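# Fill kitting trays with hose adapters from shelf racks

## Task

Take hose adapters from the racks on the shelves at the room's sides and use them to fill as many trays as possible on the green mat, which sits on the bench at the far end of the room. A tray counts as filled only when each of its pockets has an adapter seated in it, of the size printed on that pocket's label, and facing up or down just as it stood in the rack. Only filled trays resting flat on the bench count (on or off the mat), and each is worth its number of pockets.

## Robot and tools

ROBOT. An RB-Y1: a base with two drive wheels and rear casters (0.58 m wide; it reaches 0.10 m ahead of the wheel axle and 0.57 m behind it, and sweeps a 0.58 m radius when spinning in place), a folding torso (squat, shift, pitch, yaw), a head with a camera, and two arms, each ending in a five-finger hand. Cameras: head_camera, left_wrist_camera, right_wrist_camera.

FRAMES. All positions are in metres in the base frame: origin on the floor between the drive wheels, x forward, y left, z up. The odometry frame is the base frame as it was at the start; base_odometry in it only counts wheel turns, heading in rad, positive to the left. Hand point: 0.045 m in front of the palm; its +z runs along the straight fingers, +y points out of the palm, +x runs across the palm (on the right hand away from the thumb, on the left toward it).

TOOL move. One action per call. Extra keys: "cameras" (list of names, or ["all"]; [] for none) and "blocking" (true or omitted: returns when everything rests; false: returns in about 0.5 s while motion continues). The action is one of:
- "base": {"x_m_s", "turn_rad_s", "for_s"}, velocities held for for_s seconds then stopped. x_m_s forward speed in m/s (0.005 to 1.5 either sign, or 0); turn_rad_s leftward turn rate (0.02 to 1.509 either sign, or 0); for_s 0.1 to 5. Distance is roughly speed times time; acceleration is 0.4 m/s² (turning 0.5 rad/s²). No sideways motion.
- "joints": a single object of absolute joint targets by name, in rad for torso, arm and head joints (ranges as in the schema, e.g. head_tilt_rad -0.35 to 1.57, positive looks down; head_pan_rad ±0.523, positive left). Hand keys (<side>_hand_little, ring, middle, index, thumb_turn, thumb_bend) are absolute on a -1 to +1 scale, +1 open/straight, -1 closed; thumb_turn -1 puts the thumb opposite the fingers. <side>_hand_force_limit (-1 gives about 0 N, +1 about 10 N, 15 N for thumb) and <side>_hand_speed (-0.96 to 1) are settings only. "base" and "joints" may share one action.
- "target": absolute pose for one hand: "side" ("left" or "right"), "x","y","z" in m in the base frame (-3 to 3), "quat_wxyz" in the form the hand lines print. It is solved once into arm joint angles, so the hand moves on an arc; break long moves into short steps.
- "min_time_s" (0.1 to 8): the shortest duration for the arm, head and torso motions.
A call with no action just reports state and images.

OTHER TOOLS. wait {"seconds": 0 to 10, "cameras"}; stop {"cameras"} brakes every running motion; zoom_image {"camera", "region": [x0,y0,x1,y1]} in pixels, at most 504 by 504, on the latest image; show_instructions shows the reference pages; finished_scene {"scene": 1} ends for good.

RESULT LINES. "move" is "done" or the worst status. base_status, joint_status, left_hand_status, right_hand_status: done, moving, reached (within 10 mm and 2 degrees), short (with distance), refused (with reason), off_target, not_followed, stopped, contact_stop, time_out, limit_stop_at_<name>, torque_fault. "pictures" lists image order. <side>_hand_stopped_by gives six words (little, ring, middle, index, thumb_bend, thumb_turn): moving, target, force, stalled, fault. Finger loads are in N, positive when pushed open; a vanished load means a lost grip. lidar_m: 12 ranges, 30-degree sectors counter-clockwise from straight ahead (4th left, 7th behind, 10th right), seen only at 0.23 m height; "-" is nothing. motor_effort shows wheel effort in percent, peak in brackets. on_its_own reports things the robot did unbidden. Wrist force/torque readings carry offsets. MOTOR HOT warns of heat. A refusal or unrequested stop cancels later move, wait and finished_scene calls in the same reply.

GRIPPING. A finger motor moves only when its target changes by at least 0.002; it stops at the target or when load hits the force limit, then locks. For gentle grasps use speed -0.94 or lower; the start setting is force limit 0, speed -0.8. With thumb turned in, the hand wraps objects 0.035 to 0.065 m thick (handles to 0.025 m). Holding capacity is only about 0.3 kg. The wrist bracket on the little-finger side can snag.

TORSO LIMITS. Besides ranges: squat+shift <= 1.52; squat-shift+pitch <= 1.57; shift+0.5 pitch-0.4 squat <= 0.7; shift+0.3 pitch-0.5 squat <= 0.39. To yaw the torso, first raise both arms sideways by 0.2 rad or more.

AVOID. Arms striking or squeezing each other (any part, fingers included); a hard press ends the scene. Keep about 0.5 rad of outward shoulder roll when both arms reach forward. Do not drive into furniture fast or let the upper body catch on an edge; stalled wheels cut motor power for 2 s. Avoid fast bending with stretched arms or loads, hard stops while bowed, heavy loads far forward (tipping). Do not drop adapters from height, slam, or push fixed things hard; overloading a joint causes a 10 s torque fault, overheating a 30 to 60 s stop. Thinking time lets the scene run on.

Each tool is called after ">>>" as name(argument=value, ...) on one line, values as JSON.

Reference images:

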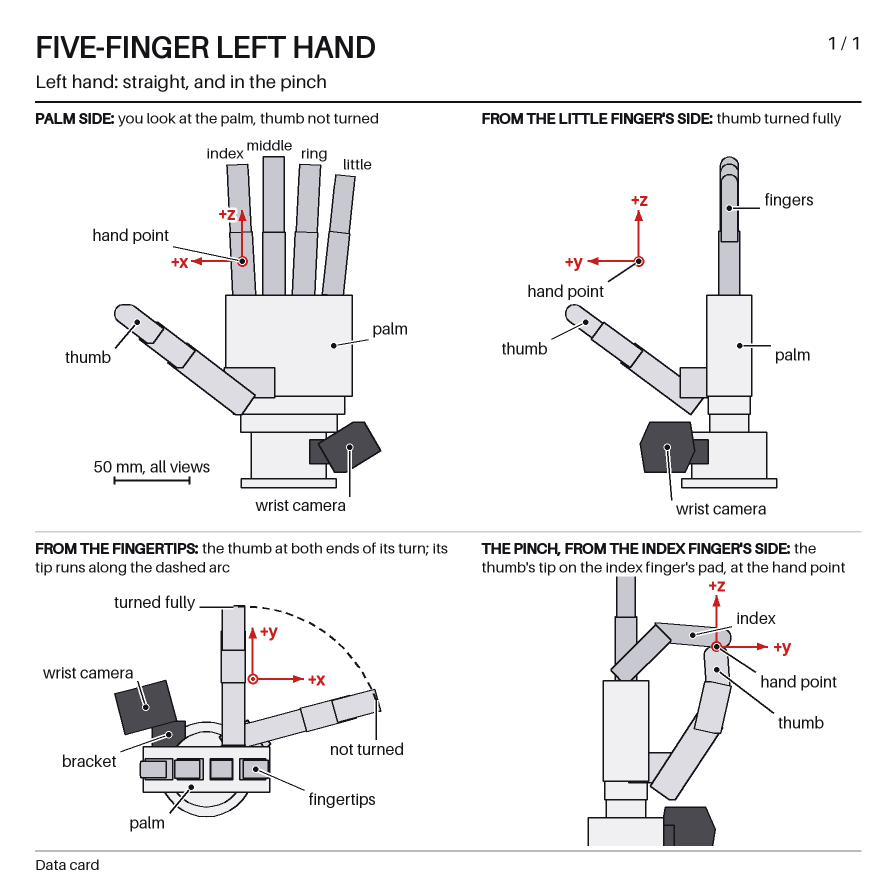

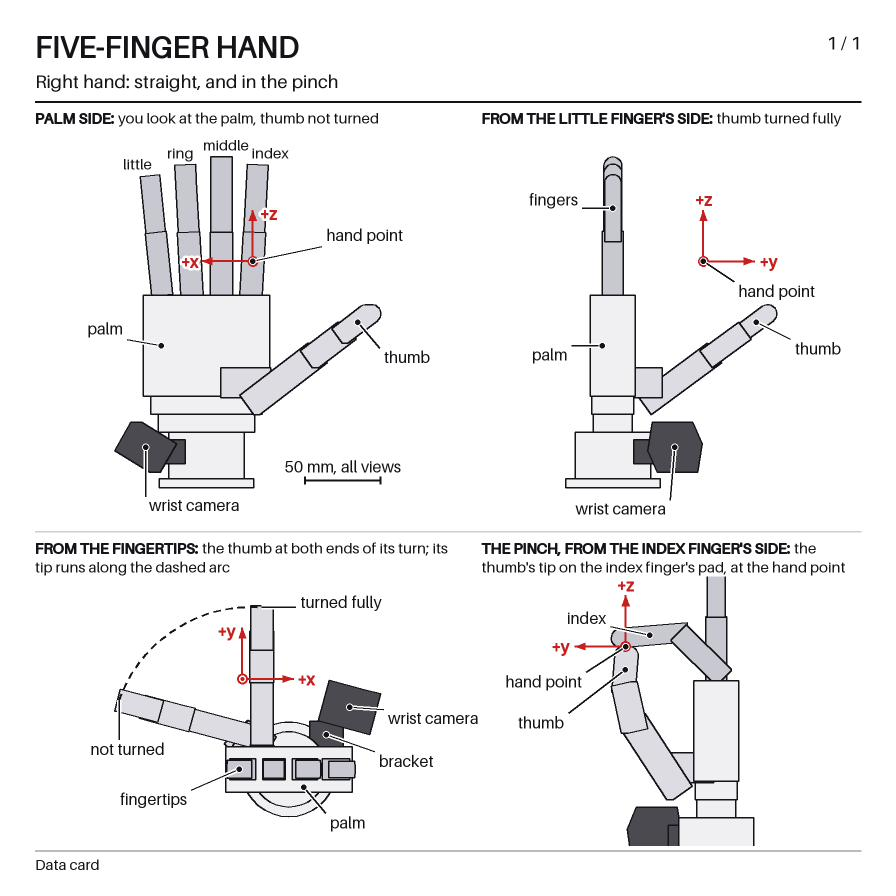

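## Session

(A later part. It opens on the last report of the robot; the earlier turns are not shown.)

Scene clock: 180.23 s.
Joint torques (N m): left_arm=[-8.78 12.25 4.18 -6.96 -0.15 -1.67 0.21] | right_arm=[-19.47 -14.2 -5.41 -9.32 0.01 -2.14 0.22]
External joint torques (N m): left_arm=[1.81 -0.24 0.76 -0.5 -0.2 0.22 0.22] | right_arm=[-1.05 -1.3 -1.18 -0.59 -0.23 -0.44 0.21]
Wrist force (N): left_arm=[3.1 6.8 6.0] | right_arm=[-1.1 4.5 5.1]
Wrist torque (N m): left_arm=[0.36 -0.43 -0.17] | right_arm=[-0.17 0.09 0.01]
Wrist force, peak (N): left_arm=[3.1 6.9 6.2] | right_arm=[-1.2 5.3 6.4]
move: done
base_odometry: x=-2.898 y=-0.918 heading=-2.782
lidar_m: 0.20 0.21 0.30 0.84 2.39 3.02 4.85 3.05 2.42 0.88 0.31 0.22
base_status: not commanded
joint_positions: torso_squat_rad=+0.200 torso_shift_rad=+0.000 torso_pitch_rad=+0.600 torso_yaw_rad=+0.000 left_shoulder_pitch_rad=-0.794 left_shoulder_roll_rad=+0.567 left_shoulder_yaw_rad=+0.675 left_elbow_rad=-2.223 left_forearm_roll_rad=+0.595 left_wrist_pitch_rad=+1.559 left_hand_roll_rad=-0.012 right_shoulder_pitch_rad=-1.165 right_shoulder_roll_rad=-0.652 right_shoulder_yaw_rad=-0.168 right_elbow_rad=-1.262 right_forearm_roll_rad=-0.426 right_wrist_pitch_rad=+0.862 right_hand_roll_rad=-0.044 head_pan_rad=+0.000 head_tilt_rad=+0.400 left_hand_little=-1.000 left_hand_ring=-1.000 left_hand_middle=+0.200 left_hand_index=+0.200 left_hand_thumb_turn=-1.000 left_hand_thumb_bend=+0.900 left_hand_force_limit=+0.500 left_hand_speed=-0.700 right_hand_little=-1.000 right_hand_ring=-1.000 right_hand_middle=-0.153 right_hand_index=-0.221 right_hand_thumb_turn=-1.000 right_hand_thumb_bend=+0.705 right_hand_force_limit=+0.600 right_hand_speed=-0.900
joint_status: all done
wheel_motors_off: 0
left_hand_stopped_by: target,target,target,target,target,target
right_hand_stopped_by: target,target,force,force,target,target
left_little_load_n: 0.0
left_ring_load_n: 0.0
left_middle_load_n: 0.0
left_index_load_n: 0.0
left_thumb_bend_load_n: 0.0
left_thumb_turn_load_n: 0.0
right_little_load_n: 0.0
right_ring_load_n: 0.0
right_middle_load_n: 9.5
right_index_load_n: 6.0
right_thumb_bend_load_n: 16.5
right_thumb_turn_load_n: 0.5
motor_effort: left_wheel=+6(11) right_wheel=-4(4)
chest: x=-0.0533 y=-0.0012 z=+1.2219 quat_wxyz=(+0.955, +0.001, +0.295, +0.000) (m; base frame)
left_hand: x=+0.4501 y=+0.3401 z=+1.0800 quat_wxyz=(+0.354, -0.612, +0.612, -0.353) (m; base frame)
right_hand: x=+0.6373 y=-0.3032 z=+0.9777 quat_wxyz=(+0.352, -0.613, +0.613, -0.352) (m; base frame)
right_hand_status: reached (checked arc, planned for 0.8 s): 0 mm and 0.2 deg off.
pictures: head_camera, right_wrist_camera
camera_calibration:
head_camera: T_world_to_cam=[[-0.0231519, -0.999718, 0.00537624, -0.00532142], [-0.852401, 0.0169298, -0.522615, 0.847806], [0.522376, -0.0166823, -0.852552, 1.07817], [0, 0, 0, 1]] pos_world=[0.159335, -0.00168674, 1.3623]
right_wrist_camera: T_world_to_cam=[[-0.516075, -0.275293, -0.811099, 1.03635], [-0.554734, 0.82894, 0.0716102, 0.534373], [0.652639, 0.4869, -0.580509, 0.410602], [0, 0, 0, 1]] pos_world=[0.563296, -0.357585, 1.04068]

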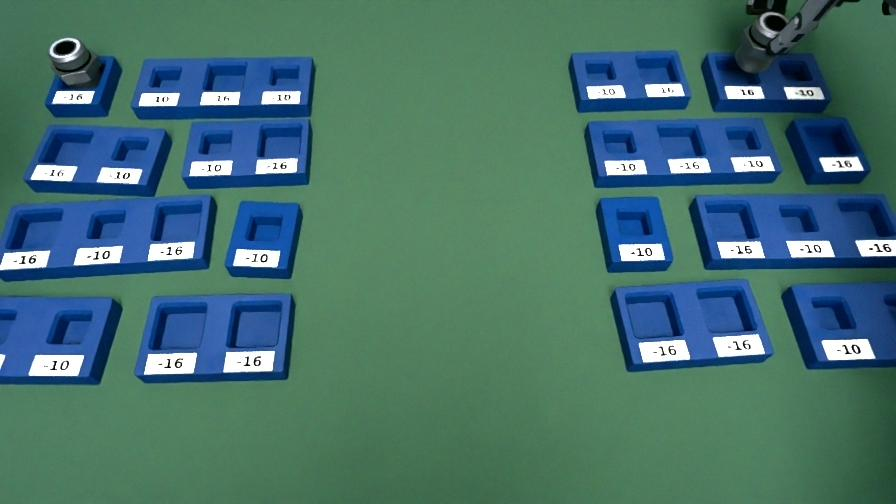

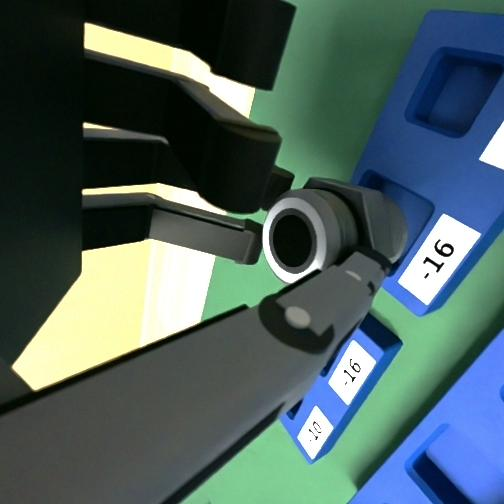

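>>> move(target={"side": "right", "x": 0.644, "y": -0.300, "z": 0.966, "quat_wxyz": [0.3536, -0.6124, 0.6124, -0.3536]}, min_time_s=0.8, cameras=["head_camera", "right_wrist_camera"])

>>> zoom_image(camera="head_camera", region=[690, 0, 830, 140])

>>> zoom_image(camera="right_wrist_camera", region=[204, 80, 504, 380])

Scene clock: 183.67 s.
Joint torques (N m): left_arm=[-8.74 12.46 3.84 -7.02 0.05 -1.77 0.15] | right_arm=[-21.1 -14.44 -3.36 -8.69 0.18 -2.19 0.2]
External joint torques (N m): left_arm=[1.86 -0.03 0.41 -0.55 -0.01 0.11 0.16] | right_arm=[-2.35 -1.7 0.64 0.17 -0.05 -0.48 0.19]
Wrist force (N): left_arm=[2.8 6.7 5.8] | right_arm=[-0.4 4.8 5.9]
Wrist torque (N m): left_arm=[0.35 -0.39 -0.20] | right_arm=[-0.15 -0.08 0.01]
Wrist force, peak (N): left_arm=[3.1 7.1 6.1] | right_arm=[-0.4 5.6 6.2]
move: done
base_odometry: x=-2.898 y=-0.918 heading=-2.782
lidar_m: 0.20 0.22 0.30 0.85 2.39 3.02 4.85 3.05 2.42 0.86 0.30 0.22
base_status: not commanded
joint_positions: torso_squat_rad=+0.200 torso_shift_rad=+0.000 torso_pitch_rad=+0.600 torso_yaw_rad=+0.000 left_shoulder_pitch_rad=-0.794 left_shoulder_roll_rad=+0.567 left_shoulder_yaw_rad=+0.675 left_elbow_rad=-2.223 left_forearm_roll_rad=+0.595 left_wrist_pitch_rad=+1.559 left_hand_roll_rad=-0.012 right_shoulder_pitch_rad=-1.182 right_shoulder_roll_rad=-0.635 right_shoulder_yaw_rad=-0.158 right_elbow_rad=-1.198 right_forearm_roll_rad=-0.419 right_wrist_pitch_rad=+0.809 right_hand_roll_rad=-0.030 head_pan_rad=+0.000 head_tilt_rad=+0.400 left_hand_little=-1.000 left_hand_ring=-1.000 left_hand_middle=+0.200 left_hand_index=+0.200 left_hand_thumb_turn=-1.000 left_hand_thumb_bend=+0.900 left_hand_force_limit=+0.500 left_hand_speed=-0.700 right_hand_little=-1.000 right_hand_ring=-1.000 right_hand_middle=-0.153 right_hand_index=-0.221 right_hand_thumb_turn=-1.000 right_hand_thumb_bend=+0.705 right_hand_force_limit=+0.600 right_hand_speed=-0.900
joint_status: all done
wheel_motors_off: 0
left_hand_stopped_by: target,target,target,target,target,target
right_hand_stopped_by: target,target,force,force,target,target
left_little_load_n: 0.0
left_ring_load_n: 0.0
left_middle_load_n: 0.0
left_index_load_n: 0.0
left_thumb_bend_load_n: 0.0
left_thumb_turn_load_n: 0.0
right_little_load_n: 0.0
right_ring_load_n: 0.0
right_middle_load_n: 9.5
right_index_load_n: 6.0
right_thumb_bend_load_n: 16.0
right_thumb_turn_load_n: 0.5
motor_effort: left_wheel=+6(9) right_wheel=-4(5)
chest: x=-0.0533 y=-0.0012 z=+1.2219 quat_wxyz=(+0.955, +0.001, +0.295, +0.000) (m; base frame)
left_hand: x=+0.4501 y=+0.3401 z=+1.0800 quat_wxyz=(+0.354, -0.612, +0.612, -0.353) (m; base frame)
right_hand: x=+0.6437 y=-0.3002 z=+0.9655 quat_wxyz=(+0.353, -0.612, +0.613, -0.353) (m; base frame)
right_hand_status: reached (checked arc, planned for 0.8 s): 1 mm and 0.1 deg off.
pictures: head_camera, right_wrist_camera
camera_calibration:
head_camera: T_world_to_cam=[[-0.0231519, -0.999718, 0.00537624, -0.00532142], [-0.852401, 0.0169298, -0.522615, 0.847806], [0.522376, -0.0166823, -0.852552, 1.07817], [0, 0, 0, 1]] pos_world=[0.159335, -0.00168674, 1.3623]
right_wrist_camera: T_world_to_cam=[[-0.513893, -0.275024, -0.812573, 1.03078], [-0.554624, 0.829141, 0.0701282, 0.537737], [0.654451, 0.486711, -0.578625, 0.394926], [0, 0, 0, 1]] pos_world=[0.569492, -0.354586, 1.02839]

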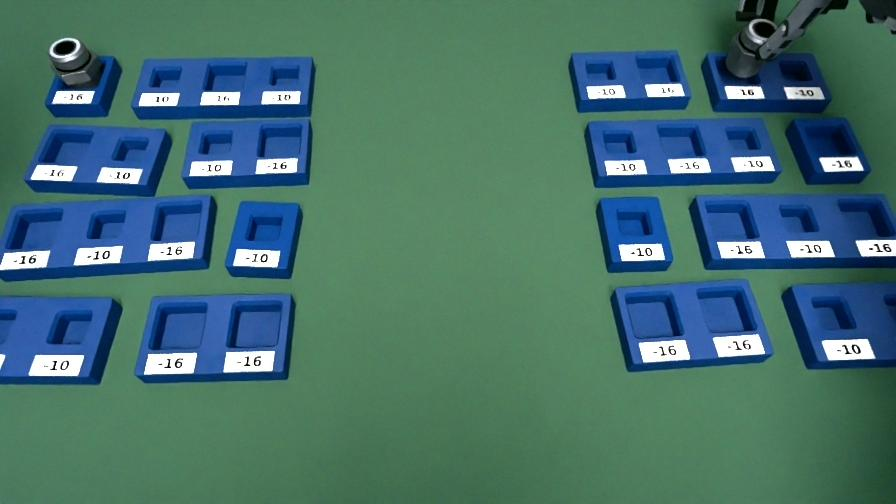

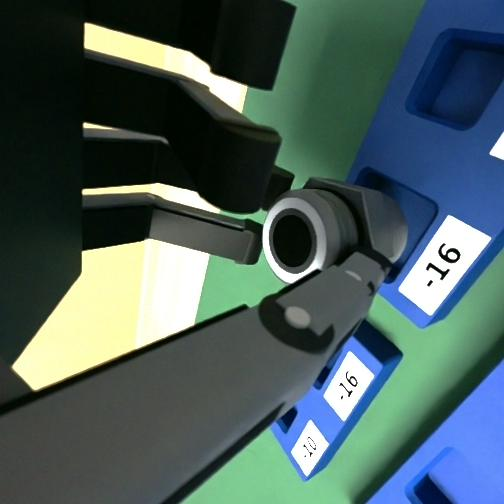

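Scaled by 3.600 from the camera's 896x504 image, which has a finer 1280x720 frame.

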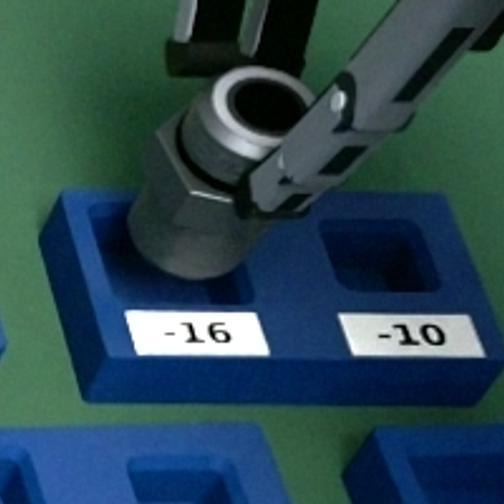

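Scaled by 1.680 from the camera's 504x504 image, which has a finer 720x720 frame.

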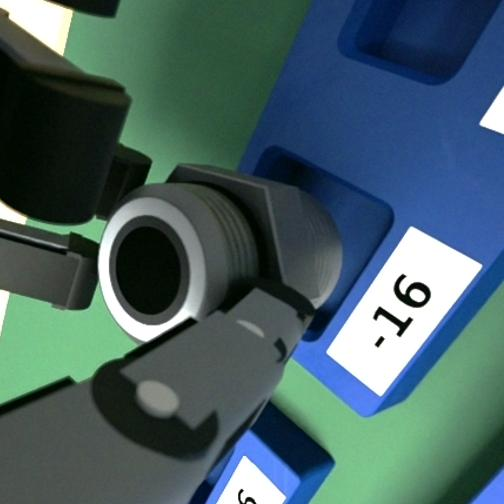

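>>> move(target={"side": "right", "x": 0.645, "y": -0.298, "z": 0.956, "quat_wxyz": [0.3536, -0.6124, 0.6124, -0.3536]}, min_time_s=0.8, cameras=["head_camera", "right_wrist_camera"])

>>> zoom_image(camera="head_camera", region=[690, 0, 830, 140])

>>> zoom_image(camera="right_wrist_camera", region=[204, 80, 504, 380])

Scene clock: 185.27 s.
Joint torques (N m): left_arm=[-9.01 12.42 4.05 -7.02 -0.02 -1.63 0.05] | right_arm=[-19.91 -14.09 -3.05 -8.79 0.4 -2.21 0.18]
External joint torques (N m): left_arm=[1.59 -0.08 0.63 -0.56 -0.07 0.26 0.06] | right_arm=[-1.14 -1.48 0.86 0.13 0.18 -0.5 0.18]
Wrist force (N): left_arm=[3.1 6.8 5.9] | right_arm=[-1.0 4.9 6.1]
Wrist torque (N m): left_arm=[0.36 -0.43 -0.18] | right_arm=[-0.19 0.00 0.03]
Wrist force, peak (N): left_arm=[2.8 7.0 6.3] | right_arm=[-1.2 5.2 6.2]
move: done
base_odometry: x=-2.898 y=-0.918 heading=-2.782
lidar_m: 0.21 0.22 0.29 0.83 2.39 3.03 4.84 3.05 2.43 0.87 0.31 0.22
base_status: not commanded
joint_positions: torso_squat_rad=+0.200 torso_shift_rad=+0.000 torso_pitch_rad=+0.600 torso_yaw_rad=+0.000 left_shoulder_pitch_rad=-0.794 left_shoulder_roll_rad=+0.567 left_shoulder_yaw_rad=+0.675 left_elbow_rad=-2.223 left_forearm_roll_rad=+0.595 left_wrist_pitch_rad=+1.559 left_hand_roll_rad=-0.012 right_shoulder_pitch_rad=-1.179 right_shoulder_roll_rad=-0.623 right_shoulder_yaw_rad=-0.154 right_elbow_rad=-1.176 right_forearm_roll_rad=-0.413 right_wrist_pitch_rad=+0.781 right_hand_roll_rad=-0.026 head_pan_rad=+0.000 head_tilt_rad=+0.400 left_hand_little=-1.000 left_hand_ring=-1.000 left_hand_middle=+0.200 left_hand_index=+0.200 left_hand_thumb_turn=-1.000 left_hand_thumb_bend=+0.900 left_hand_force_limit=+0.500 left_hand_speed=-0.700 right_hand_little=-1.000 right_hand_ring=-1.000 right_hand_middle=-0.153 right_hand_index=-0.221 right_hand_thumb_turn=-1.000 right_hand_thumb_bend=+0.705 right_hand_force_limit=+0.600 right_hand_speed=-0.900
joint_status: all done
wheel_motors_off: 0
left_hand_stopped_by: target,target,target,target,target,target
right_hand_stopped_by: target,target,force,force,target,target
left_little_load_n: 0.0
left_ring_load_n: 0.0
left_middle_load_n: 0.0
left_index_load_n: 0.0
left_thumb_bend_load_n: 0.0
left_thumb_turn_load_n: 0.0
right_little_load_n: 0.0
right_ring_load_n: 0.0
right_middle_load_n: 9.5
right_index_load_n: 6.5
right_thumb_bend_load_n: 16.0
right_thumb_turn_load_n: 0.5
motor_effort: left_wheel=+6(12) right_wheel=-4(5)
chest: x=-0.0533 y=-0.0012 z=+1.2219 quat_wxyz=(+0.955, +0.001, +0.295, +0.000) (m; base frame)
left_hand: x=+0.4501 y=+0.3401 z=+1.0800 quat_wxyz=(+0.354, -0.612, +0.612, -0.353) (m; base frame)
right_hand: x=+0.6442 y=-0.2981 z=+0.9560 quat_wxyz=(+0.353, -0.612, +0.613, -0.353) (m; base frame)
right_hand_status: reached (checked arc, planned for 0.8 s): 1 mm and 0.0 deg off.
pictures: head_camera, right_wrist_camera
camera_calibration:
head_camera: T_world_to_cam=[[-0.0231519, -0.999718, 0.00537624, -0.00532142], [-0.852401, 0.0169298, -0.522615, 0.847806], [0.522376, -0.0166823, -0.852552, 1.07817], [0, 0, 0, 1]] pos_world=[0.159335, -0.00168674, 1.3623]
right_wrist_camera: T_world_to_cam=[[-0.513645, -0.275237, -0.812658, 1.02368], [-0.554848, 0.829009, 0.06992, 0.537238], [0.654456, 0.486816, -0.578531, 0.38796], [0, 0, 0, 1]] pos_world=[0.569992, -0.352485, 1.01879]

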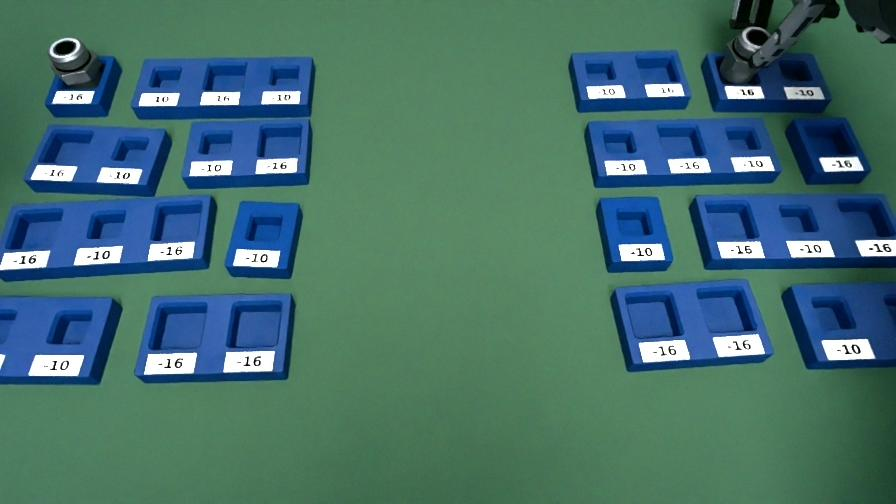

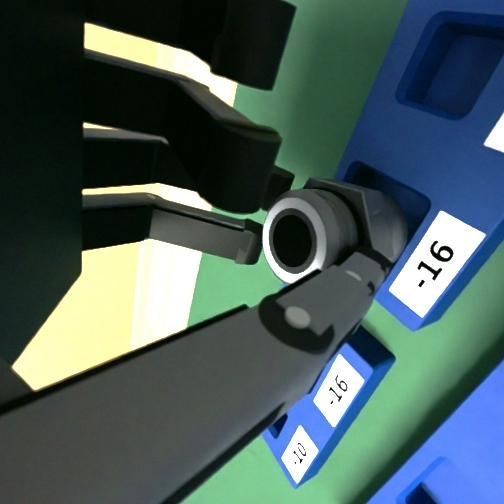

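Scaled by 3.600 from the camera's 896x504 image, which has a finer 1280x720 frame.

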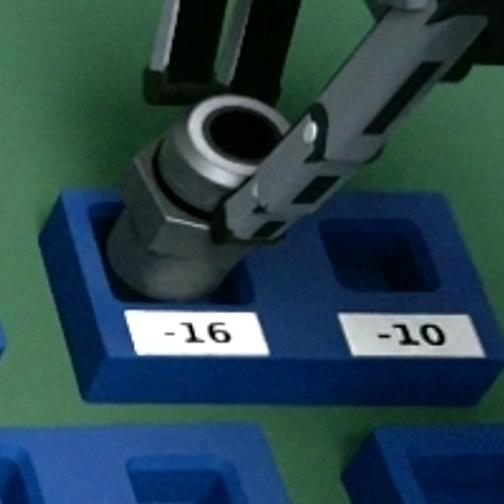

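Scaled by 1.680 from the camera's 504x504 image, which has a finer 720x720 frame.

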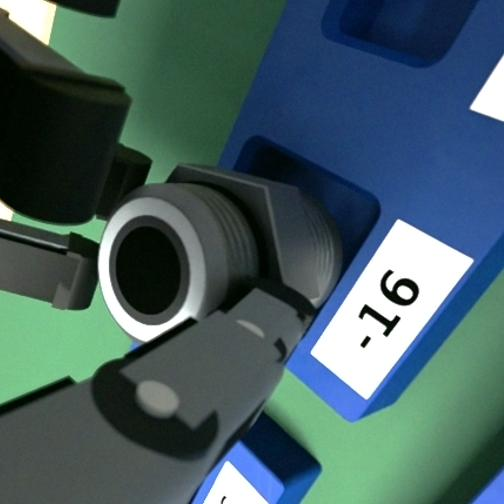

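>>> move(target={"side": "right", "x": 0.646, "y": -0.2985, "z": 0.945, "quat_wxyz": [0.3536, -0.6124, 0.6124, -0.3536]}, min_time_s=1.2, cameras=["head_camera", "right_wrist_camera"])

>>> zoom_image(camera="head_camera", region=[690, 0, 830, 140])

Scene clock: 189.10 s.
Joint torques (N m): left_arm=[-8.63 12.16 4.06 -6.95 -0.16 -1.74 -0.11] | right_arm=[-21.49 -13.77 -2.79 -8.82 -0.03 -2.3 0.15]
External joint torques (N m): left_arm=[1.97 -0.34 0.64 -0.49 -0.22 0.14 -0.1] | right_arm=[-2.67 -1.18 0.99 0.15 -0.24 -0.59 0.15]
Wrist force (N): left_arm=[3.0 7.2 5.9] | right_arm=[-1.0 5.3 6.1]
Wrist torque (N m): left_arm=[0.43 -0.42 -0.21] | right_arm=[-0.16 0.06 -0.04]
Wrist force, peak (N): left_arm=[3.1 7.0 6.2] | right_arm=[-0.6 5.5 6.6]
move: done
base_odometry: x=-2.898 y=-0.918 heading=-2.782
lidar_m: 0.20 0.22 0.30 0.85 2.39 3.01 4.85 3.05 2.42 0.87 0.31 0.22
base_status: not commanded
joint_positions: torso_squat_rad=+0.200 torso_shift_rad=+0.000 torso_pitch_rad=+0.600 torso_yaw_rad=+0.000 left_shoulder_pitch_rad=-0.794 left_shoulder_roll_rad=+0.567 left_shoulder_yaw_rad=+0.675 left_elbow_rad=-2.223 left_forearm_roll_rad=+0.595 left_wrist_pitch_rad=+1.559 left_hand_roll_rad=-0.012 right_shoulder_pitch_rad=-1.180 right_shoulder_roll_rad=-0.615 right_shoulder_yaw_rad=-0.150 right_elbow_rad=-1.134 right_forearm_roll_rad=-0.418 right_wrist_pitch_rad=+0.740 right_hand_roll_rad=-0.011 head_pan_rad=+0.000 head_tilt_rad=+0.400 left_hand_little=-1.000 left_hand_ring=-1.000 left_hand_middle=+0.200 left_hand_index=+0.200 left_hand_thumb_turn=-1.000 left_hand_thumb_bend=+0.900 left_hand_force_limit=+0.500 left_hand_speed=-0.700 right_hand_little=-1.000 right_hand_ring=-1.000 right_hand_middle=-0.153 right_hand_index=-0.221 right_hand_thumb_turn=-1.000 right_hand_thumb_bend=+0.705 right_hand_force_limit=+0.600 right_hand_speed=-0.900
joint_status: all done
wheel_motors_off: 0
left_hand_stopped_by: target,target,target,target,target,target
right_hand_stopped_by: target,target,force,force,target,target
left_little_load_n: 0.0
left_ring_load_n: 0.0
left_middle_load_n: 0.0
left_index_load_n: 0.0
left_thumb_bend_load_n: 0.0
left_thumb_turn_load_n: 0.0
right_little_load_n: 0.0
right_ring_load_n: 0.5
right_middle_load_n: 9.0
right_index_load_n: 6.0
right_thumb_bend_load_n: 16.5
right_thumb_turn_load_n: 0.5
motor_effort: left_wheel=+7(9) right_wheel=-4(5)
chest: x=-0.0533 y=-0.0012 z=+1.2219 quat_wxyz=(+0.955, +0.001, +0.295, +0.000) (m; base frame)
left_hand: x=+0.4501 y=+0.3401 z=+1.0800 quat_wxyz=(+0.354, -0.612, +0.612, -0.353) (m; base frame)
right_hand: x=+0.6457 y=-0.2988 z=+0.9445 quat_wxyz=(+0.353, -0.612, +0.613, -0.353) (m; base frame)
right_hand_status: reached (checked arc, planned for 1.2 s): 1 mm and 0.1 deg off.
pictures: head_camera, right_wrist_camera
camera_calibration:
head_camera: T_world_to_cam=[[-0.0231519, -0.999718, 0.00537624, -0.00532142], [-0.852401, 0.0169298, -0.522615, 0.847806], [0.522376, -0.0166823, -0.852552, 1.07817], [0, 0, 0, 1]] pos_world=[0.159335, -0.00168674, 1.3623]
right_wrist_camera: T_world_to_cam=[[-0.513895, -0.275062, -0.812559, 1.0151], [-0.554585, 0.829173, 0.0700562, 0.53922], [0.654482, 0.486635, -0.578653, 0.380768], [0, 0, 0, 1]] pos_world=[0.571492, -0.353186, 1.00739]

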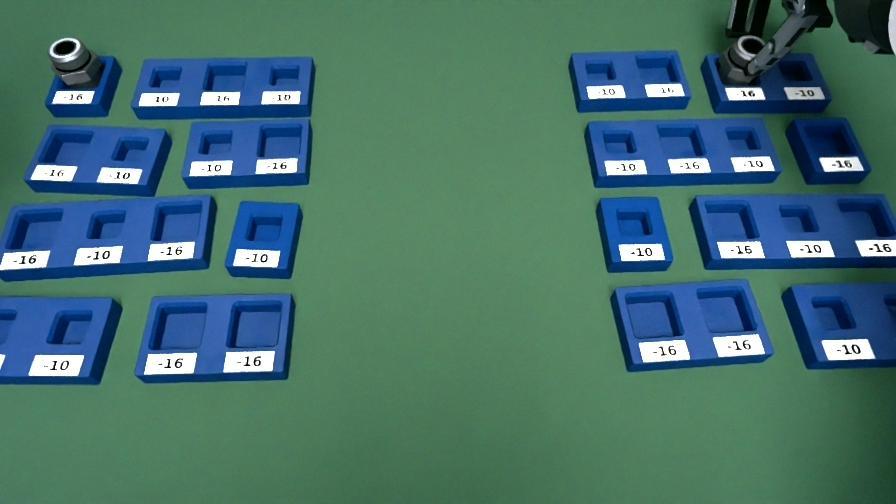

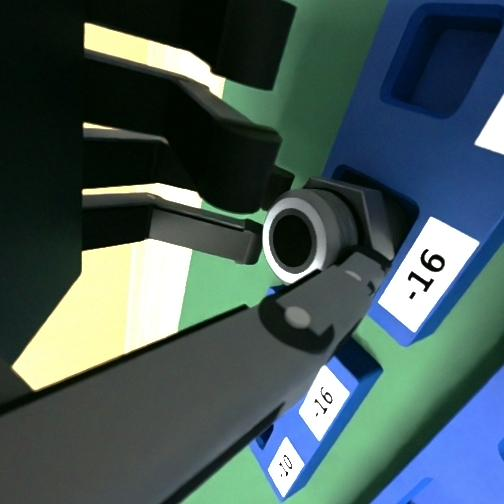

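Scaled by 3.600 from the camera's 896x504 image, which has a finer 1280x720 frame.

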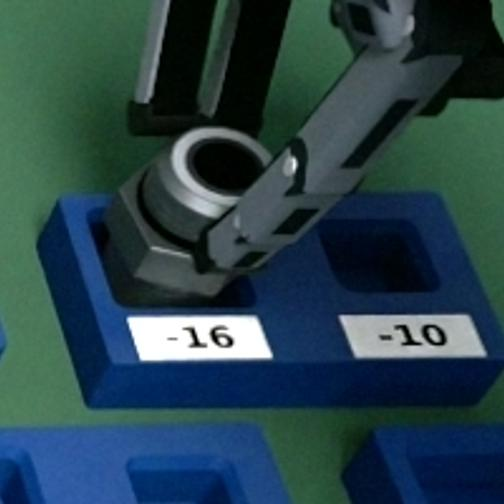

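>>> move(target={"side": "right", "x": 0.646, "y": -0.2995, "z": 0.939, "quat_wxyz": [0.3536, -0.6124, 0.6124, -0.3536]}, min_time_s=1.0, cameras=["head_camera"])

>>> zoom_image(camera="head_camera", region=[690, 0, 830, 140])

Scene clock: 190.60 s.
Joint torques (N m): left_arm=[-9.18 11.83 4.18 -6.83 -0.07 -1.86 -0.15] | right_arm=[-13.84 -11.38 -1.11 -4.64 0.54 -0.74 0.53]
External joint torques (N m): left_arm=[1.42 -0.67 0.76 -0.36 -0.13 0.02 -0.14] | right_arm=[4.97 1.21 2.63 4.34 0.35 0.97 0.52]
Wrist force (N): left_arm=[3.0 7.1 6.0] | right_arm=[-1.7 -4.3 -3.7]
Wrist torque (N m): left_arm=[0.41 -0.42 -0.19] | right_arm=[-0.75 0.07 -0.07]
Wrist force, peak (N): left_arm=[3.1 7.1 6.1] | right_arm=[0.2 5.7 6.2]
move: done
base_odometry: x=-2.898 y=-0.918 heading=-2.782
lidar_m: 0.21 0.22 0.29 0.84 2.38 3.02 4.85 3.05 2.43 0.87 0.31 0.22
base_status: not commanded
joint_positions: torso_squat_rad=+0.200 torso_shift_rad=+0.000 torso_pitch_rad=+0.600 torso_yaw_rad=+0.000 left_shoulder_pitch_rad=-0.794 left_shoulder_roll_rad=+0.567 left_shoulder_yaw_rad=+0.675 left_elbow_rad=-2.223 left_forearm_roll_rad=+0.595 left_wrist_pitch_rad=+1.559 left_hand_roll_rad=-0.012 right_shoulder_pitch_rad=-1.179 right_shoulder_roll_rad=-0.613 right_shoulder_yaw_rad=-0.149 right_elbow_rad=-1.118 right_forearm_roll_rad=-0.423 right_wrist_pitch_rad=+0.720 right_hand_roll_rad=-0.003 head_pan_rad=+0.000 head_tilt_rad=+0.400 left_hand_little=-1.000 left_hand_ring=-1.000 left_hand_middle=+0.200 left_hand_index=+0.200 left_hand_thumb_turn=-1.000 left_hand_thumb_bend=+0.900 left_hand_force_limit=+0.500 left_hand_speed=-0.700 right_hand_little=-1.000 right_hand_ring=-1.000 right_hand_middle=-0.153 right_hand_index=-0.221 right_hand_thumb_turn=-1.000 right_hand_thumb_bend=+0.705 right_hand_force_limit=+0.600 right_hand_speed=-0.900
joint_status: all done
wheel_motors_off: 0
left_hand_stopped_by: target,target,target,target,target,target
right_hand_stopped_by: target,target,force,force,target,target
left_little_load_n: 0.0
left_ring_load_n: 0.0
left_middle_load_n: 0.0
left_index_load_n: 0.0
left_thumb_bend_load_n: 0.0
left_thumb_turn_load_n: 0.0
right_little_load_n: 0.0
right_ring_load_n: 0.0
right_middle_load_n: 10.0
right_index_load_n: 7.5
right_thumb_bend_load_n: 15.0
right_thumb_turn_load_n: 1.5
motor_effort: left_wheel=+7(9) right_wheel=-4(5)
chest: x=-0.0535 y=-0.0012 z=+1.2220 quat_wxyz=(+0.955, +0.001, +0.295, +0.000) (m; base frame)
left_hand: x=+0.4500 y=+0.3401 z=+1.0801 quat_wxyz=(+0.354, -0.612, +0.612, -0.354) (m; base frame)
right_hand: x=+0.6464 y=-0.2996 z=+0.9407 quat_wxyz=(+0.354, -0.612, +0.612, -0.354) (m; base frame)
right_hand_status: reached (checked arc, planned for 1.0 s): 2 mm and 0.2 deg off.
pictures: head_camera
camera_calibration:
head_camera: T_world_to_cam=[[-0.0231527, -0.999718, 0.00537092, -0.00531693], [-0.852284, 0.0169295, -0.522805, 0.848013], [0.522566, -0.0166819, -0.852435, 1.07812], [0, 0, 0, 1]] pos_world=[0.159234, -0.00168674, 1.3624]

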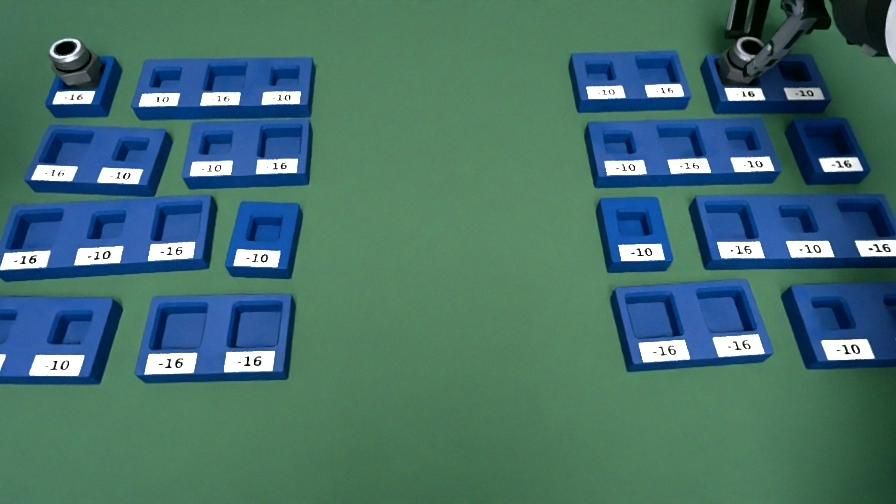

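Scaled by 3.600 from the camera's 896x504 image, which has a finer 1280x720 frame.

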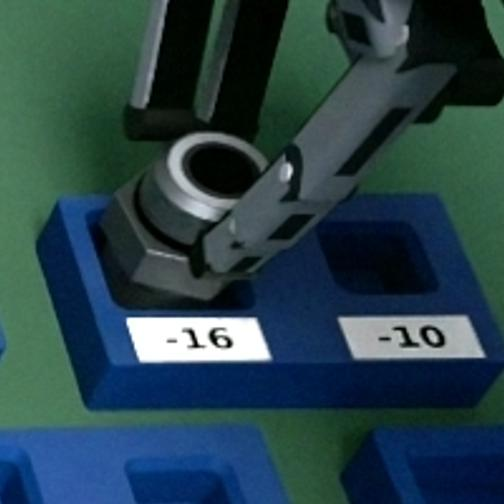

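>>> move(target={"side": "right", "x": 0.646, "y": -0.2995, "z": 0.941, "quat_wxyz": [0.3536, -0.6124, 0.6124, -0.3536]}, min_time_s=0.5)

>>> move(joints={"right_hand_speed": -0.8, "right_hand_index": 0.2, "right_hand_middle": 0.2, "right_hand_thumb_bend": 0.9})

>>> move(target={"side": "right", "x": 0.641, "y": -0.2995, "z": 1.02, "quat_wxyz": [0.3536, -0.6124, 0.6124, -0.3536]}, min_time_s=1.0)

>>> move(target={"side": "right", "x": 0.45, "y": -0.30, "z": 1.08, "quat_wxyz": [0.3536, -0.6124, 0.6124, -0.3536]}, min_time_s=1.2, cameras=["head_camera"])

>>> zoom_image(camera="head_camera", region=[690, 0, 830, 140])

Scene clock: 191.80 s.
Joint torques (N m): left_arm=[-9.36 12.59 4.17 -6.83 -0.01 -1.7 -0.15] | right_arm=[-16.98 -13.51 -3.06 -6.25 0.45 -1.02 -0.14]
External joint torques (N m): left_arm=[1.24 0.1 0.75 -0.36 -0.07 0.19 -0.14] | right_arm=[1.84 -0.92 0.69 2.74 0.25 0.69 -0.15]
Wrist force (N): left_arm=[3.0 6.7 5.9] | right_arm=[-1.7 -2.5 -2.8]
Wrist torque (N m): left_arm=[0.35 -0.41 -0.19] | right_arm=[-0.59 0.08 -0.05]
Wrist force, peak (N): left_arm=[3.0 7.0 6.2] | right_arm=[-2.7 -5.5 -4.8]
move: done
base_odometry: x=-2.898 y=-0.918 heading=-2.782
lidar_m: 0.20 0.21 0.30 0.85 2.36 3.01 4.85 3.05 2.43 0.87 0.31 0.22
base_status: not commanded
joint_positions: torso_squat_rad=+0.200 torso_shift_rad=+0.000 torso_pitch_rad=+0.600 torso_yaw_rad=+0.000 left_shoulder_pitch_rad=-0.794 left_shoulder_roll_rad=+0.567 left_shoulder_yaw_rad=+0.675 left_elbow_rad=-2.223 left_forearm_roll_rad=+0.595 left_wrist_pitch_rad=+1.559 left_hand_roll_rad=-0.012 right_shoulder_pitch_rad=-1.180 right_shoulder_roll_rad=-0.613 right_shoulder_yaw_rad=-0.149 right_elbow_rad=-1.119 right_forearm_roll_rad=-0.423 right_wrist_pitch_rad=+0.720 right_hand_roll_rad=-0.003 head_pan_rad=+0.000 head_tilt_rad=+0.400 left_hand_little=-1.000 left_hand_ring=-1.000 left_hand_middle=+0.200 left_hand_index=+0.200 left_hand_thumb_turn=-1.000 left_hand_thumb_bend=+0.900 left_hand_force_limit=+0.500 left_hand_speed=-0.700 right_hand_little=-1.000 right_hand_ring=-1.000 right_hand_middle=-0.153 right_hand_index=-0.221 right_hand_thumb_turn=-1.000 right_hand_thumb_bend=+0.705 right_hand_force_limit=+0.600 right_hand_speed=-0.900
joint_status: all done
wheel_motors_off: 0
left_hand_stopped_by: target,target,target,target,target,target
right_hand_stopped_by: target,target,force,force,target,target
left_little_load_n: 0.0
left_ring_load_n: 0.0
left_middle_load_n: 0.0
left_index_load_n: 0.0
left_thumb_bend_load_n: 0.0
left_thumb_turn_load_n: 0.0
right_little_load_n: 0.0
right_ring_load_n: 0.0
right_middle_load_n: 10.0
right_index_load_n: 7.0
right_thumb_bend_load_n: 15.0
right_thumb_turn_load_n: 1.0
motor_effort: left_wheel=+5(9) right_wheel=-3(4)
chest: x=-0.0535 y=-0.0012 z=+1.2220 quat_wxyz=(+0.955, +0.001, +0.295, +0.000) (m; base frame)
left_hand: x=+0.4500 y=+0.3401 z=+1.0801 quat_wxyz=(+0.354, -0.612, +0.612, -0.354) (m; base frame)
right_hand: x=+0.6466 y=-0.2994 z=+0.9413 quat_wxyz=(+0.355, -0.612, +0.612, -0.355) (m; base frame)
right_hand_status: reached (checked arc, planned for 0.5 s): 1 mm and 0.2 deg off.
pictures: none

Scene clock: 193.03 s.
Joint torques (N m): left_arm=[-8.85 12.12 4.28 -6.95 -0.05 -1.77 0.09] | right_arm=[-18.22 -13.65 -3.23 -7.99 0.31 -1.43 -0.08]
External joint torques (N m): left_arm=[1.74 -0.38 0.86 -0.49 -0.11 0.11 0.1] | right_arm=[0.6 -1.06 0.51 1 0.12 0.28 -0.08]
Wrist force (N): left_arm=[3.0 6.8 5.9] | right_arm=[-0.7 2.9 3.8]
Wrist torque (N m): left_arm=[0.36 -0.41 -0.19] | right_arm=[-0.17 0.02 -0.05]
Wrist force, peak (N): left_arm=[2.8 7.2 6.2] | right_arm=[-1.9 3.4 4.6]
move: done
base_odometry: x=-2.898 y=-0.918 heading=-2.782
lidar_m: 0.20 0.22 0.31 0.84 2.39 3.01 4.85 3.04 2.41 0.86 0.31 0.22
base_status: not commanded
joint_positions: torso_squat_rad=+0.200 torso_shift_rad=+0.000 torso_pitch_rad=+0.600 torso_yaw_rad=+0.000 left_shoulder_pitch_rad=-0.794 left_shoulder_roll_rad=+0.567 left_shoulder_yaw_rad=+0.675 left_elbow_rad=-2.223 left_forearm_roll_rad=+0.595 left_wrist_pitch_rad=+1.559 left_hand_roll_rad=-0.012 right_shoulder_pitch_rad=-1.179 right_shoulder_roll_rad=-0.613 right_shoulder_yaw_rad=-0.149 right_elbow_rad=-1.118 right_forearm_roll_rad=-0.423 right_wrist_pitch_rad=+0.720 right_hand_roll_rad=-0.003 head_pan_rad=+0.000 head_tilt_rad=+0.400 left_hand_little=-1.000 left_hand_ring=-1.000 left_hand_middle=+0.200 left_hand_index=+0.200 left_hand_thumb_turn=-1.000 left_hand_thumb_bend=+0.900 left_hand_force_limit=+0.500 left_hand_speed=-0.700 right_hand_little=-1.000 right_hand_ring=-1.000 right_hand_middle=+0.200 right_hand_index=+0.200 right_hand_thumb_turn=-1.000 right_hand_thumb_bend=+0.900 right_hand_force_limit=+0.600 right_hand_speed=-0.800
joint_status: all done
wheel_motors_off: 0
left_hand_stopped_by: target,target,target,target,target,target
right_hand_stopped_by: target,target,target,target,target,target
left_little_load_n: 0.0
left_ring_load_n: 0.0
left_middle_load_n: 0.0
left_index_load_n: 0.0
left_thumb_bend_load_n: 0.0
left_thumb_turn_load_n: 0.0
right_little_load_n: 0.0
right_ring_load_n: 0.0
right_middle_load_n: 0.0
right_index_load_n: 0.0
right_thumb_bend_load_n: 0.0
right_thumb_turn_load_n: 0.0
motor_effort: left_wheel=+6(9) right_wheel=-3(5)
chest: x=-0.0535 y=-0.0012 z=+1.2220 quat_wxyz=(+0.955, +0.001, +0.295, +0.000) (m; base frame)
left_hand: x=+0.4500 y=+0.3401 z=+1.0801 quat_wxyz=(+0.354, -0.612, +0.612, -0.354) (m; base frame)
right_hand: x=+0.6464 y=-0.2996 z=+0.9408 quat_wxyz=(+0.354, -0.612, +0.612, -0.355) (m; base frame)
pictures: none

Scene clock: 194.37 s.
Joint torques (N m): left_arm=[-8.77 12 4.54 -7.27 -0.11 -1.77 0] | right_arm=[-19.46 -15.54 -4.85 -7.84 0.07 -1.44 -0.39]
External joint torques (N m): left_arm=[1.83 -0.49 1.11 -0.8 -0.17 0.11 0] | right_arm=[-0.55 -2.59 -0.47 0.62 -0.2 0.27 -0.39]
Wrist force (N): left_arm=[3.0 6.8 5.8] | right_arm=[-0.2 3.7 4.6]
Wrist torque (N m): left_arm=[0.37 -0.41 -0.20] | right_arm=[-0.11 -0.10 -0.16]
Wrist force, peak (N): left_arm=[3.3 6.9 6.2] | right_arm=[-1.1 3.1 5.1]
move: done
base_odometry: x=-2.898 y=-0.918 heading=-2.782
lidar_m: 0.21 0.22 0.30 0.84 2.38 3.03 4.85 3.05 2.43 0.87 0.31 0.22
base_status: not commanded
joint_positions: torso_squat_rad=+0.200 torso_shift_rad=+0.000 torso_pitch_rad=+0.600 torso_yaw_rad=+0.000 left_shoulder_pitch_rad=-0.794 left_shoulder_roll_rad=+0.567 left_shoulder_yaw_rad=+0.675 left_elbow_rad=-2.223 left_forearm_roll_rad=+0.595 left_wrist_pitch_rad=+1.559 left_hand_roll_rad=-0.012 right_shoulder_pitch_rad=-1.223 right_shoulder_roll_rad=-0.687 right_shoulder_yaw_rad=-0.166 right_elbow_rad=-1.310 right_forearm_roll_rad=-0.428 right_wrist_pitch_rad=+0.968 right_hand_roll_rad=-0.074 head_pan_rad=+0.000 head_tilt_rad=+0.400 left_hand_little=-1.000 left_hand_ring=-1.000 left_hand_middle=+0.200 left_hand_index=+0.200 left_hand_thumb_turn=-1.000 left_hand_thumb_bend=+0.900 left_hand_force_limit=+0.500 left_hand_speed=-0.700 right_hand_little=-1.000 right_hand_ring=-1.000 right_hand_middle=+0.200 right_hand_index=+0.200 right_hand_thumb_turn=-1.000 right_hand_thumb_bend=+0.900 right_hand_force_limit=+0.600 right_hand_speed=-0.800
joint_status: all done
wheel_motors_off: 0
left_hand_stopped_by: target,target,target,target,target,target
right_hand_stopped_by: target,target,target,target,target,target
left_little_load_n: 0.0
left_ring_load_n: 0.0
left_middle_load_n: 0.0
left_index_load_n: 0.0
left_thumb_bend_load_n: 0.0
left_thumb_turn_load_n: 0.0
right_little_load_n: 0.0
right_ring_load_n: 0.0
right_middle_load_n: 0.0
right_index_load_n: 0.0
right_thumb_bend_load_n: 0.0
right_thumb_turn_load_n: 0.0
motor_effort: left_wheel=+6(10) right_wheel=-4(5)
chest: x=-0.0534 y=-0.0012 z=+1.2220 quat_wxyz=(+0.955, +0.001, +0.295, +0.000) (m; base frame)
left_hand: x=+0.4500 y=+0.3401 z=+1.0801 quat_wxyz=(+0.354, -0.612, +0.612, -0.354) (m; base frame)
right_hand: x=+0.6411 y=-0.2994 z=+1.0196 quat_wxyz=(+0.353, -0.613, +0.612, -0.353) (m; base frame)
right_hand_status: reached (checked arc, planned for 1.0 s): 0 mm and 0.0 deg off.
pictures: none

Scene clock: 195.93 s.
Joint torques (N m): left_arm=[-9.53 12.13 4.21 -6.58 0.02 -1.64 -0.04] | right_arm=[-9.76 -14.84 -5.85 -4.59 0.64 -1.68 -0.08]
External joint torques (N m): left_arm=[1.06 -0.37 0.79 -0.12 -0.04 0.24 -0.04] | right_arm=[-0.6 -2.74 -0.05 0.42 -0.04 -0.07 -0.09]
Wrist force (N): left_arm=[2.9 6.7 5.8] | right_arm=[-1.1 3.5 4.7]
Wrist torque (N m): left_arm=[0.37 -0.40 -0.20] | right_arm=[-0.10 0.07 -0.19]
Wrist force, peak (N): left_arm=[2.9 7.1 6.2] | right_arm=[-0.2 3.8 5.0]
move: done
base_odometry: x=-2.898 y=-0.918 heading=-2.782
lidar_m: 0.21 0.22 0.30 0.85 2.39 3.03 4.85 3.05 2.43 0.86 0.31 0.22
base_status: not commanded
joint_positions: torso_squat_rad=+0.200 torso_shift_rad=+0.000 torso_pitch_rad=+0.600 torso_yaw_rad=+0.000 left_shoulder_pitch_rad=-0.794 left_shoulder_roll_rad=+0.567 left_shoulder_yaw_rad=+0.675 left_elbow_rad=-2.223 left_forearm_roll_rad=+0.595 left_wrist_pitch_rad=+1.559 left_hand_roll_rad=-0.012 right_shoulder_pitch_rad=-0.680 right_shoulder_roll_rad=-0.782 right_shoulder_yaw_rad=-0.438 right_elbow_rad=-2.309 right_forearm_roll_rad=-0.580 right_wrist_pitch_rad=+1.446 right_hand_roll_rad=-0.348 head_pan_rad=+0.000 head_tilt_rad=+0.400 left_hand_little=-1.000 left_hand_ring=-1.000 left_hand_middle=+0.200 left_hand_index=+0.200 left_hand_thumb_turn=-1.000 left_hand_thumb_bend=+0.900 left_hand_force_limit=+0.500 left_hand_speed=-0.700 right_hand_little=-1.000 right_hand_ring=-1.000 right_hand_middle=+0.200 right_hand_index=+0.200 right_hand_thumb_turn=-1.000 right_hand_thumb_bend=+0.900 right_hand_force_limit=+0.600 right_hand_speed=-0.800
joint_status: all done
wheel_motors_off: 0
left_hand_stopped_by: target,target,target,target,target,target
right_hand_stopped_by: target,target,target,target,target,target
left_little_load_n: -0.5
left_ring_load_n: 0.0
left_middle_load_n: 0.0
left_index_load_n: 0.0
left_thumb_bend_load_n: 0.5
left_thumb_turn_load_n: 0.0
right_little_load_n: 0.0
right_ring_load_n: 0.0
right_middle_load_n: 0.0
right_index_load_n: 0.0
right_thumb_bend_load_n: 0.0
right_thumb_turn_load_n: 0.0
motor_effort: left_wheel=+8(10) right_wheel=-5(5)
chest: x=-0.0534 y=-0.0012 z=+1.2220 quat_wxyz=(+0.955, +0.001, +0.295, +0.000) (m; base frame)
left_hand: x=+0.4501 y=+0.3401 z=+1.0800 quat_wxyz=(+0.354, -0.612, +0.612, -0.354) (m; base frame)
right_hand: x=+0.4500 y=-0.2999 z=+1.0798 quat_wxyz=(+0.353, -0.612, +0.612, -0.353) (m; base frame)
right_hand_status: reached (checked arc, planned for 1.2 s): 0 mm and 0.0 deg off.
pictures: head_camera
camera_calibration:
head_camera: T_world_to_cam=[[-0.0231527, -0.999717, 0.00537579, -0.00532069], [-0.852401, 0.0169307, -0.522615, 0.847806], [0.522376, -0.0166823, -0.852552, 1.07817], [0, 0, 0, 1]] pos_world=[0.159335, -0.00168674, 1.3623]

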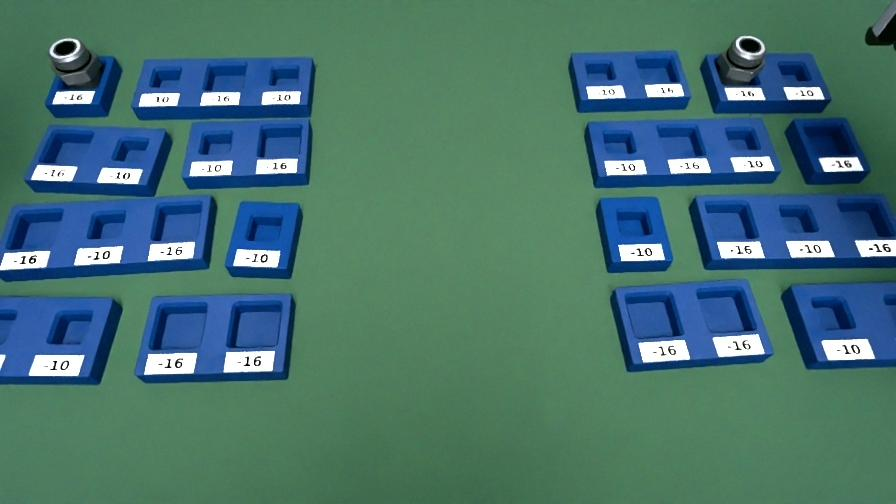

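Scaled by 3.600 from the camera's 896x504 image, which has a finer 1280x720 frame.

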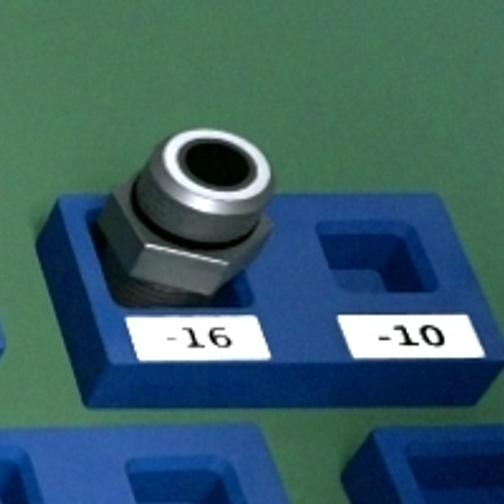

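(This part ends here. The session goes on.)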